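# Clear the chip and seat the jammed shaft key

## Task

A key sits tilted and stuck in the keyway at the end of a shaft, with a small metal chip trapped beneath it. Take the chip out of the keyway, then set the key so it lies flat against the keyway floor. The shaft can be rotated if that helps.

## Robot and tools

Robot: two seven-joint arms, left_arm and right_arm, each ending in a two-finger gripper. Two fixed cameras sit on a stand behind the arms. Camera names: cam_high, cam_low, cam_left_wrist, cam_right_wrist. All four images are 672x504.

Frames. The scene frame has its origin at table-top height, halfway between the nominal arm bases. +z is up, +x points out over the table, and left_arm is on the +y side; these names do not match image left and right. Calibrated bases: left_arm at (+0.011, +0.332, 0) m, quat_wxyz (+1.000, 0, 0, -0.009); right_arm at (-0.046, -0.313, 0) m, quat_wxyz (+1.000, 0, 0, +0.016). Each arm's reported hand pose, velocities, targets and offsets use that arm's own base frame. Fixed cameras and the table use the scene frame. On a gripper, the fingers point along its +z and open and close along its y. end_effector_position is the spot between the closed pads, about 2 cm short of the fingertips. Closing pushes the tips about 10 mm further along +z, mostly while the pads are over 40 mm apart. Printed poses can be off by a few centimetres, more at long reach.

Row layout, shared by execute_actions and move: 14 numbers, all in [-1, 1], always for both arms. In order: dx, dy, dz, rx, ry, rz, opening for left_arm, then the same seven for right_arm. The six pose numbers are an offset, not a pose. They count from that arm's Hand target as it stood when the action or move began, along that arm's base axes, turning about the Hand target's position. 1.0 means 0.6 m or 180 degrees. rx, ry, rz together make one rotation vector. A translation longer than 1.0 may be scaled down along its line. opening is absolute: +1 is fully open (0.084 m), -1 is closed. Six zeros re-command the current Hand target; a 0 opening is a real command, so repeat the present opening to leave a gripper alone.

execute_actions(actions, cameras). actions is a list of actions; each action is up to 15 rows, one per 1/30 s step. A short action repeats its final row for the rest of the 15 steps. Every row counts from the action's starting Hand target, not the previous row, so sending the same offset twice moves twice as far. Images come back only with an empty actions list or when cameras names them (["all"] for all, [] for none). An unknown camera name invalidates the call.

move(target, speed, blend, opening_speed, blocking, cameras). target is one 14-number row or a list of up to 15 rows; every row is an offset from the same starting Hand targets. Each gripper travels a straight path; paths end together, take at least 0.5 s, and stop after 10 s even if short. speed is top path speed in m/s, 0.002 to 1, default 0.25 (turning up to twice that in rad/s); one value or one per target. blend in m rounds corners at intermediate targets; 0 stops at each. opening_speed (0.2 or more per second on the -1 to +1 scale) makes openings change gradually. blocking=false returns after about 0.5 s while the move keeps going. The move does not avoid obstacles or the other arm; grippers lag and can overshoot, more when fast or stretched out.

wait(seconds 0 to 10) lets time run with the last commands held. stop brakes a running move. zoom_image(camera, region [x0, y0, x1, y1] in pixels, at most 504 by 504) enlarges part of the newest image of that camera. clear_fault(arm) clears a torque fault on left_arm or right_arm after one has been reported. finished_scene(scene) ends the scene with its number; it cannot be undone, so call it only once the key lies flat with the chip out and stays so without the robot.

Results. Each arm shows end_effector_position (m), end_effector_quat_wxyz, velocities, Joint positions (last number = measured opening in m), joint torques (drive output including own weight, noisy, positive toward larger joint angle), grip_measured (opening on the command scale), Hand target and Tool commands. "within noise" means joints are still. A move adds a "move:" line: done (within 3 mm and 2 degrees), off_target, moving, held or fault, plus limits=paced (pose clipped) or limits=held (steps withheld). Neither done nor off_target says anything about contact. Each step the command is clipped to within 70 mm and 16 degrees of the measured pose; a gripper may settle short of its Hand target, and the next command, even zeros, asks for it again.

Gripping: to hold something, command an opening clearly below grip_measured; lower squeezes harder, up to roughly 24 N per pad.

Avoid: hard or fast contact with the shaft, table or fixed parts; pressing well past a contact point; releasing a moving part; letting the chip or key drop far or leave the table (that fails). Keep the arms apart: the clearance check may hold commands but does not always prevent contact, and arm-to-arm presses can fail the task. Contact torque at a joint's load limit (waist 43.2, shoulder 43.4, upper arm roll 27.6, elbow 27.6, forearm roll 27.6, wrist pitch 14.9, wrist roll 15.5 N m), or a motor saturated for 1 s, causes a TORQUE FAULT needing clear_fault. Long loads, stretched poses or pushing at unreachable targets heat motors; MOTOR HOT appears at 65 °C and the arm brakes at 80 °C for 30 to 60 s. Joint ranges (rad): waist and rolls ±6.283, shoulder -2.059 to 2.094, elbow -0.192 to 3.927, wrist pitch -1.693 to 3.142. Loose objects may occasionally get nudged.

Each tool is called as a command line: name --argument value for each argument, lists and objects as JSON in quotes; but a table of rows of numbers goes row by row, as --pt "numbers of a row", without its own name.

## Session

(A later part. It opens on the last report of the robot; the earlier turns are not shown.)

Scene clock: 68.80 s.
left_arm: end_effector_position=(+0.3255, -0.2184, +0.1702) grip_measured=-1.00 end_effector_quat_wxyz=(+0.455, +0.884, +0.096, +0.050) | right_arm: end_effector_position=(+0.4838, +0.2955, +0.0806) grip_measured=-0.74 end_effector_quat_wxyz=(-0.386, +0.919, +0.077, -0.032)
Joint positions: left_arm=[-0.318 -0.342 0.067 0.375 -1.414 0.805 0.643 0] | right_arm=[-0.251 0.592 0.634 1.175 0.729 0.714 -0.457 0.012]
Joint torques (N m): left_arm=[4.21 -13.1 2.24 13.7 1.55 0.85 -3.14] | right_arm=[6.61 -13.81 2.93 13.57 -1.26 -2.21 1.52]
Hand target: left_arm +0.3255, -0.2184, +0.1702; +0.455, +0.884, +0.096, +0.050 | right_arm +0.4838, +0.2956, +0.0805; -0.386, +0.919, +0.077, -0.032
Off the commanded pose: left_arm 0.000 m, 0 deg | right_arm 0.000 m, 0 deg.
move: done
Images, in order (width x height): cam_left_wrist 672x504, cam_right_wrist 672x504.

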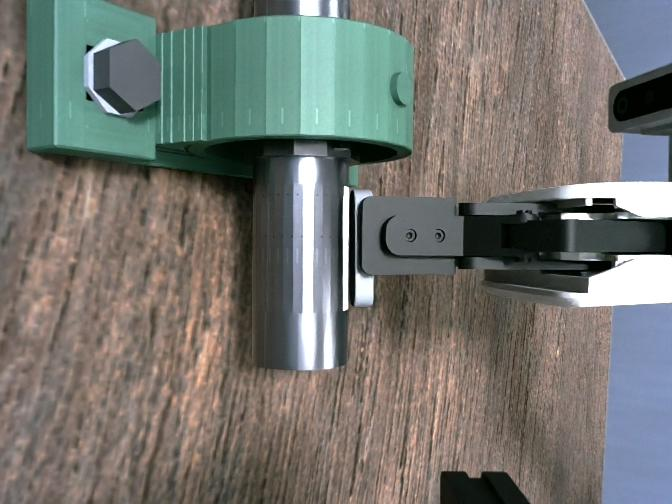

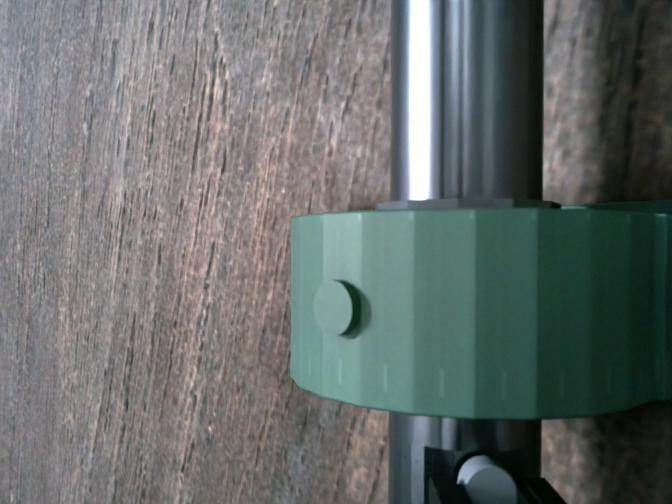

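move --pt "0 0 0 0 0 0 -1 0 0.0005 0.0005 0 0 0 -1" --pt "0 0 0 0 0 0 -1 -0.0009 0.0058 -0.0047 0 0 0 -1" --speed 0.02 --cameras '["cam_left_wrist","cam_right_wrist"]'

zoom_image --camera "cam_left_wrist" --region '[310, 160, 410, 320]'

zoom_image --camera "cam_right_wrist" --region '[370, 380, 580, 504]'

Scene clock: 70.37 s.
left_arm: end_effector_position=(+0.3255, -0.2184, +0.1702) grip_measured=-1.00 end_effector_quat_wxyz=(+0.455, +0.884, +0.096, +0.050) | right_arm: end_effector_position=(+0.4833, +0.2990, +0.0778) grip_measured=-0.74 end_effector_quat_wxyz=(-0.386, +0.919, +0.076, -0.032)
Joint positions: left_arm=[-0.318 -0.342 0.067 0.375 -1.414 0.805 0.643 0] | right_arm=[-0.243 0.601 0.634 1.177 0.73 0.704 -0.456 0.012]
Joint torques (N m): left_arm=[4.27 -13.14 2.48 13.27 1.09 0.97 -3] | right_arm=[7.63 -13.72 9.35 13.86 1.83 -2.59 -1.9]
Hand target: left_arm +0.3255, -0.2184, +0.1702; +0.455, +0.884, +0.096, +0.050 | right_arm +0.4833, +0.2991, +0.0777; -0.386, +0.919, +0.077, -0.032
Off the commanded pose: left_arm 0.000 m, 0 deg | right_arm 0.000 m, 0 deg.
move: done
Images, in order (width x height): cam_left_wrist 672x504, cam_right_wrist 672x504.

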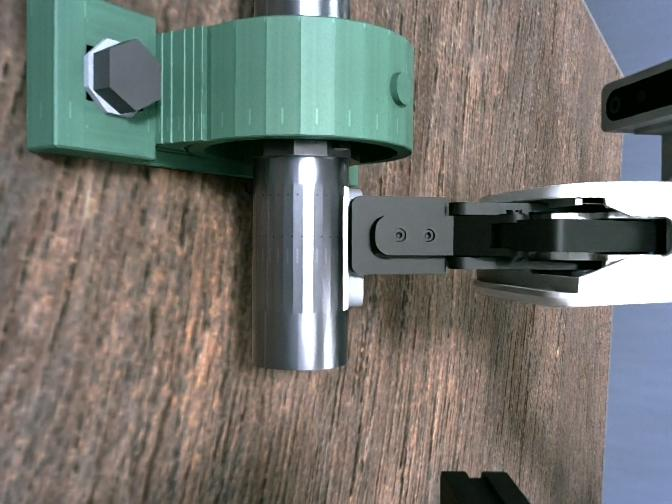

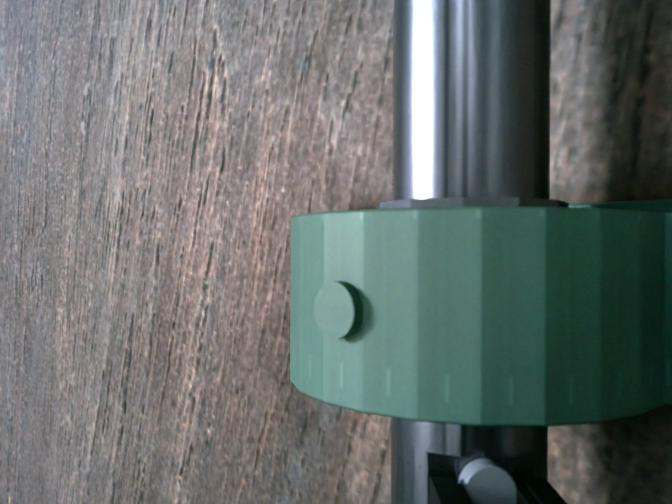

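Scaled by 3.150 from the camera's 672x504 image, which has a finer 960x720 frame.

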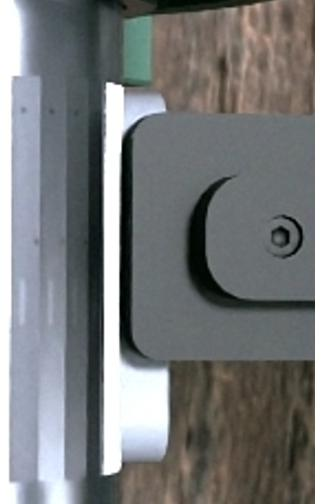

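Scaled by 2.400 from the camera's 672x504 image, which has a finer 960x720 frame.

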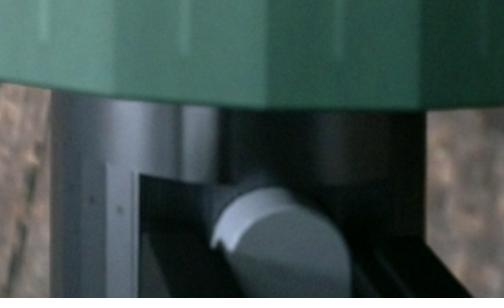

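move --pt "0 0 0 0 0 0 -1 -0.0002 0.0012 -0.0012 0 0 0 -1" --pt "0 0 0 0 0 0 -1 -0.0002 0.0012 -0.0012 0 0 0 -0.55" --pt "0 0 0 0 0 0 -1 0.0043 -0.026 0.0258 0 0 0 -0.55" --speed 0.03 --opening_speed 0.6 --cameras '["cam_left_wrist","cam_right_wrist"]'

zoom_image --camera "cam_left_wrist" --region '[310, 160, 410, 320]'

zoom_image --camera "cam_right_wrist" --region '[370, 380, 580, 504]'

Scene clock: 73.50 s.
left_arm: end_effector_position=(+0.3255, -0.2184, +0.1702) grip_measured=-1.00 end_effector_quat_wxyz=(+0.455, +0.884, +0.096, +0.050) | right_arm: end_effector_position=(+0.4859, +0.2835, +0.0931) grip_measured=-0.57 end_effector_quat_wxyz=(-0.386, +0.919, +0.077, -0.032)
Joint positions: left_arm=[-0.318 -0.342 0.067 0.375 -1.414 0.805 0.643 0] | right_arm=[-0.277 0.558 0.632 1.171 0.725 0.756 -0.453 0.019]
Joint torques (N m): left_arm=[4.15 -13.06 2.23 13.39 1.02 0.97 -2.93] | right_arm=[-6.42 -19.99 2.54 8.44 -0.95 1 1.46]
Hand target: left_arm +0.3255, -0.2184, +0.1702; +0.455, +0.884, +0.096, +0.050 | right_arm +0.4859, +0.2835, +0.0932; -0.386, +0.919, +0.077, -0.032
Off the commanded pose: left_arm 0.000 m, 0 deg | right_arm 0.000 m, 0 deg.
move: done
Images, in order (width x height): cam_left_wrist 672x504, cam_right_wrist 672x504.

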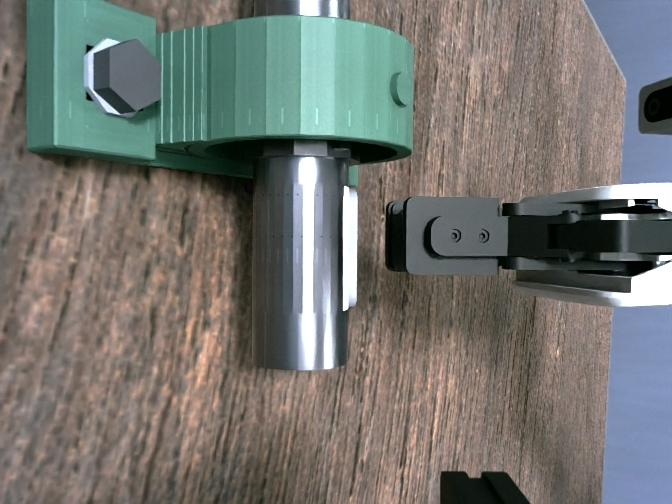

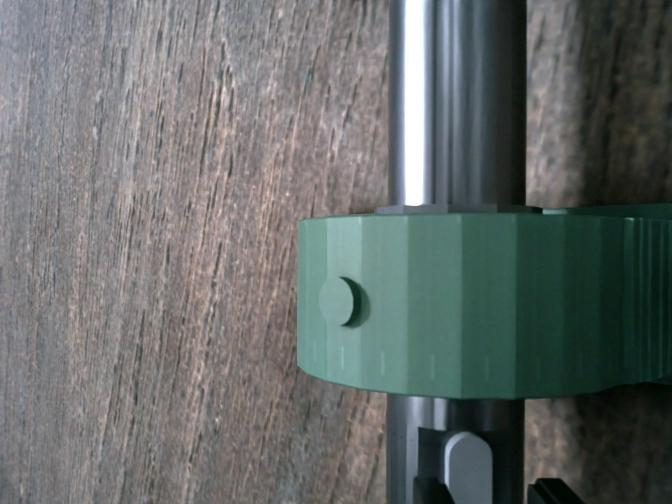

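Scaled by 3.150 from the camera's 672x504 image, which has a finer 960x720 frame.

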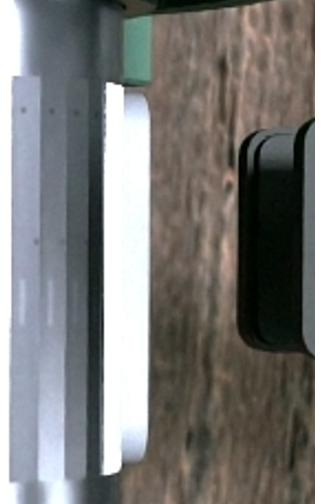

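Scaled by 2.400 from the camera's 672x504 image, which has a finer 960x720 frame.

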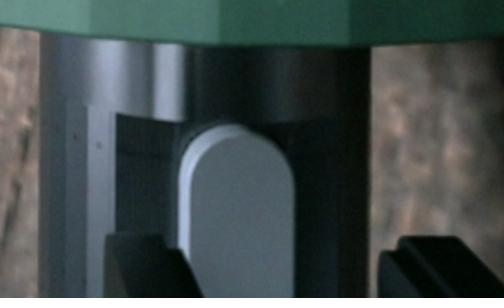

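move --pt "0 0 0 0 0 0 -1 -0.007 0.0005 0.0018 0 0 0 -1" --pt "0 0 0 0 0 0 -1 -0.0108 0.0233 -0.0208 0 0 0 -1" --speed 0.04

move --target '[0,0,0,0,0,0,-1,-0.0003,0.0018,-0.0018,0,0,0,-1]' --speed 0.01 --cameras '["cam_left_wrist"]'

zoom_image --camera "cam_left_wrist" --region '[310, 160, 410, 320]'

Scene clock: 75.33 s.
left_arm: end_effector_position=(+0.3255, -0.2184, +0.1702) grip_measured=-1.00 end_effector_quat_wxyz=(+0.455, +0.884, +0.096, +0.050) | right_arm: end_effector_position=(+0.4795, +0.2973, +0.0809) grip_measured=-1.00 end_effector_quat_wxyz=(-0.386, +0.919, +0.077, -0.032)
Joint positions: left_arm=[-0.318 -0.342 0.067 0.375 -1.414 0.805 0.643 0] | right_arm=[-0.252 0.583 0.64 1.159 0.739 0.706 -0.461 0]
Joint torques (N m): left_arm=[4.49 -12.71 2.64 13.49 1.2 0.95 -3.07] | right_arm=[14.77 -9.1 9.21 11.41 1.96 -2.85 -1.84]
Hand target: left_arm +0.3255, -0.2184, +0.1702; +0.455, +0.884, +0.096, +0.050 | right_arm +0.4794, +0.2974, +0.0807; -0.386, +0.919, +0.077, -0.032
Off the commanded pose: left_arm 0.000 m, 0 deg | right_arm 0.000 m, 0 deg.
move: done

Scene clock: 76.03 s.
left_arm: end_effector_position=(+0.3255, -0.2184, +0.1702) grip_measured=-1.00 end_effector_quat_wxyz=(+0.455, +0.884, +0.096, +0.050) | right_arm: end_effector_position=(+0.4795, +0.2982, +0.0800) grip_measured=-1.00 end_effector_quat_wxyz=(-0.386, +0.919, +0.076, -0.032)
Joint positions: left_arm=[-0.318 -0.342 0.067 0.375 -1.414 0.805 0.643 0] | right_arm=[-0.25 0.586 0.64 1.16 0.739 0.703 -0.461 0]
Joint torques (N m): left_arm=[3.86 -12.67 2.44 13.48 1.14 1 -3.04] | right_arm=[42.52 4.58 16.03 3.55 2.59 -6.19 -1.7]
Hand target: left_arm +0.3255, -0.2184, +0.1702; +0.455, +0.884, +0.096, +0.050 | right_arm +0.4792, +0.2985, +0.0796; -0.386, +0.919, +0.077, -0.032
Off the commanded pose: left_arm 0.000 m, 0 deg | right_arm 0.001 m, 0 deg.
move: done
Images, in order (width x height): cam_left_wrist 672x504.

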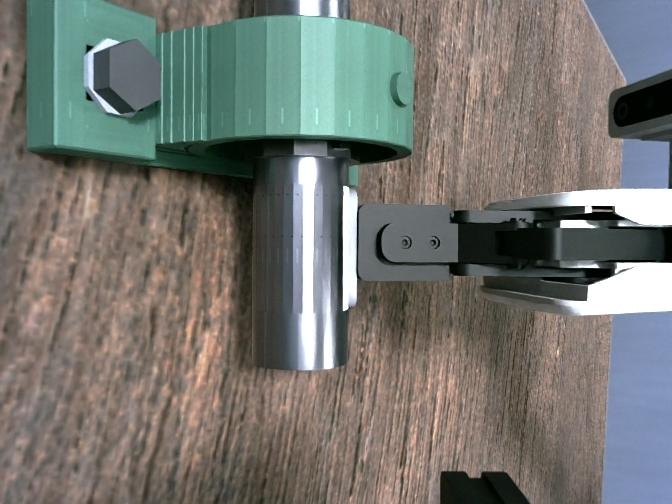

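Scaled by 3.150 from the camera's 672x504 image, which has a finer 960x720 frame.

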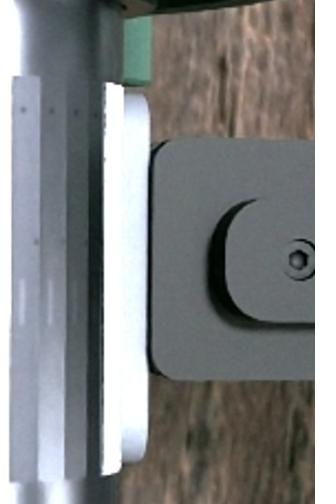

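Pressed firmly, no further movement: it's seated. Back off and check.

move --target '[0,0,0,0,0,0,-1,0.008,-0.048,0.048,0,0,0,-1]' --speed 0.1 --cameras '["cam_left_wrist","cam_right_wrist"]'

zoom_image --camera "cam_left_wrist" --region '[310, 160, 410, 320]'

zoom_image --camera "cam_right_wrist" --region '[370, 380, 580, 504]'

Scene clock: 77.13 s.
left_arm: end_effector_position=(+0.3255, -0.2184, +0.1702) grip_measured=-1.00 end_effector_quat_wxyz=(+0.455, +0.884, +0.096, +0.050) | right_arm: end_effector_position=(+0.4840, +0.2698, +0.1084) grip_measured=-1.00 end_effector_quat_wxyz=(-0.386, +0.919, +0.077, -0.032)
Joint positions: left_arm=[-0.318 -0.342 0.067 0.375 -1.414 0.805 0.643 0] | right_arm=[-0.313 0.508 0.635 1.154 0.729 0.802 -0.454 0]
Joint torques (N m): left_arm=[4.06 -13.02 2.25 13.22 0.95 0.95 -2.85] | right_arm=[-6.56 -19.38 2.25 8.65 -1.04 0.85 1.54]
Hand target: left_arm +0.3255, -0.2184, +0.1702; +0.455, +0.884, +0.096, +0.050 | right_arm +0.4840, +0.2697, +0.1084; -0.386, +0.919, +0.077, -0.032
Off the commanded pose: left_arm 0.000 m, 0 deg | right_arm 0.000 m, 0 deg.
move: done
Images, in order (width x height): cam_left_wrist 672x504, cam_right_wrist 672x504.

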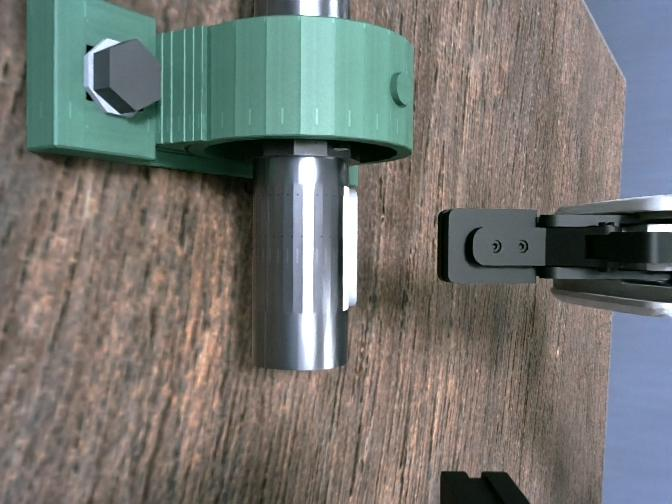

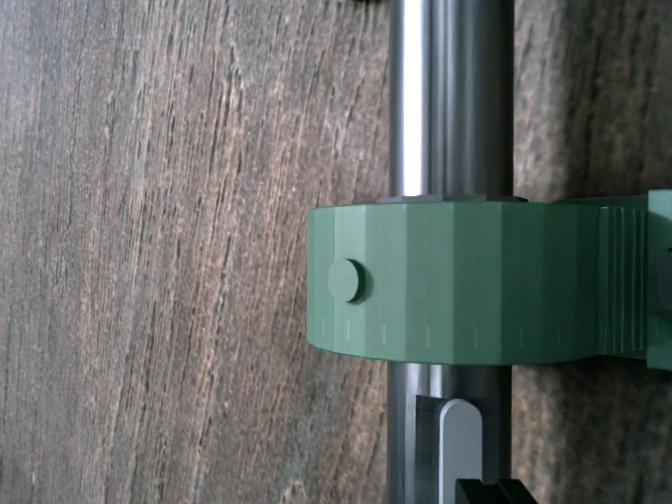

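Scaled by 3.150 from the camera's 672x504 image, which has a finer 960x720 frame.

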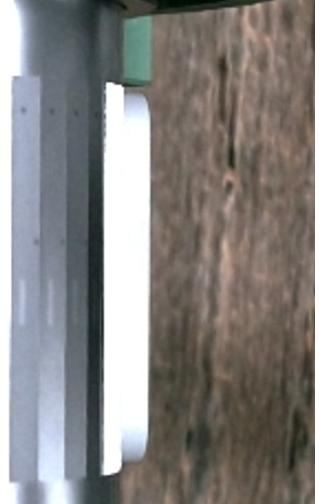

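Scaled by 2.400 from the camera's 672x504 image, which has a finer 960x720 frame.

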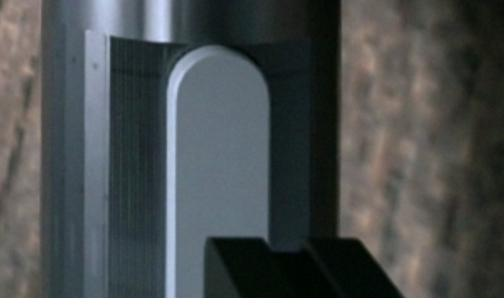

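finished_scene --scene 2

The scene is finished: the task was done.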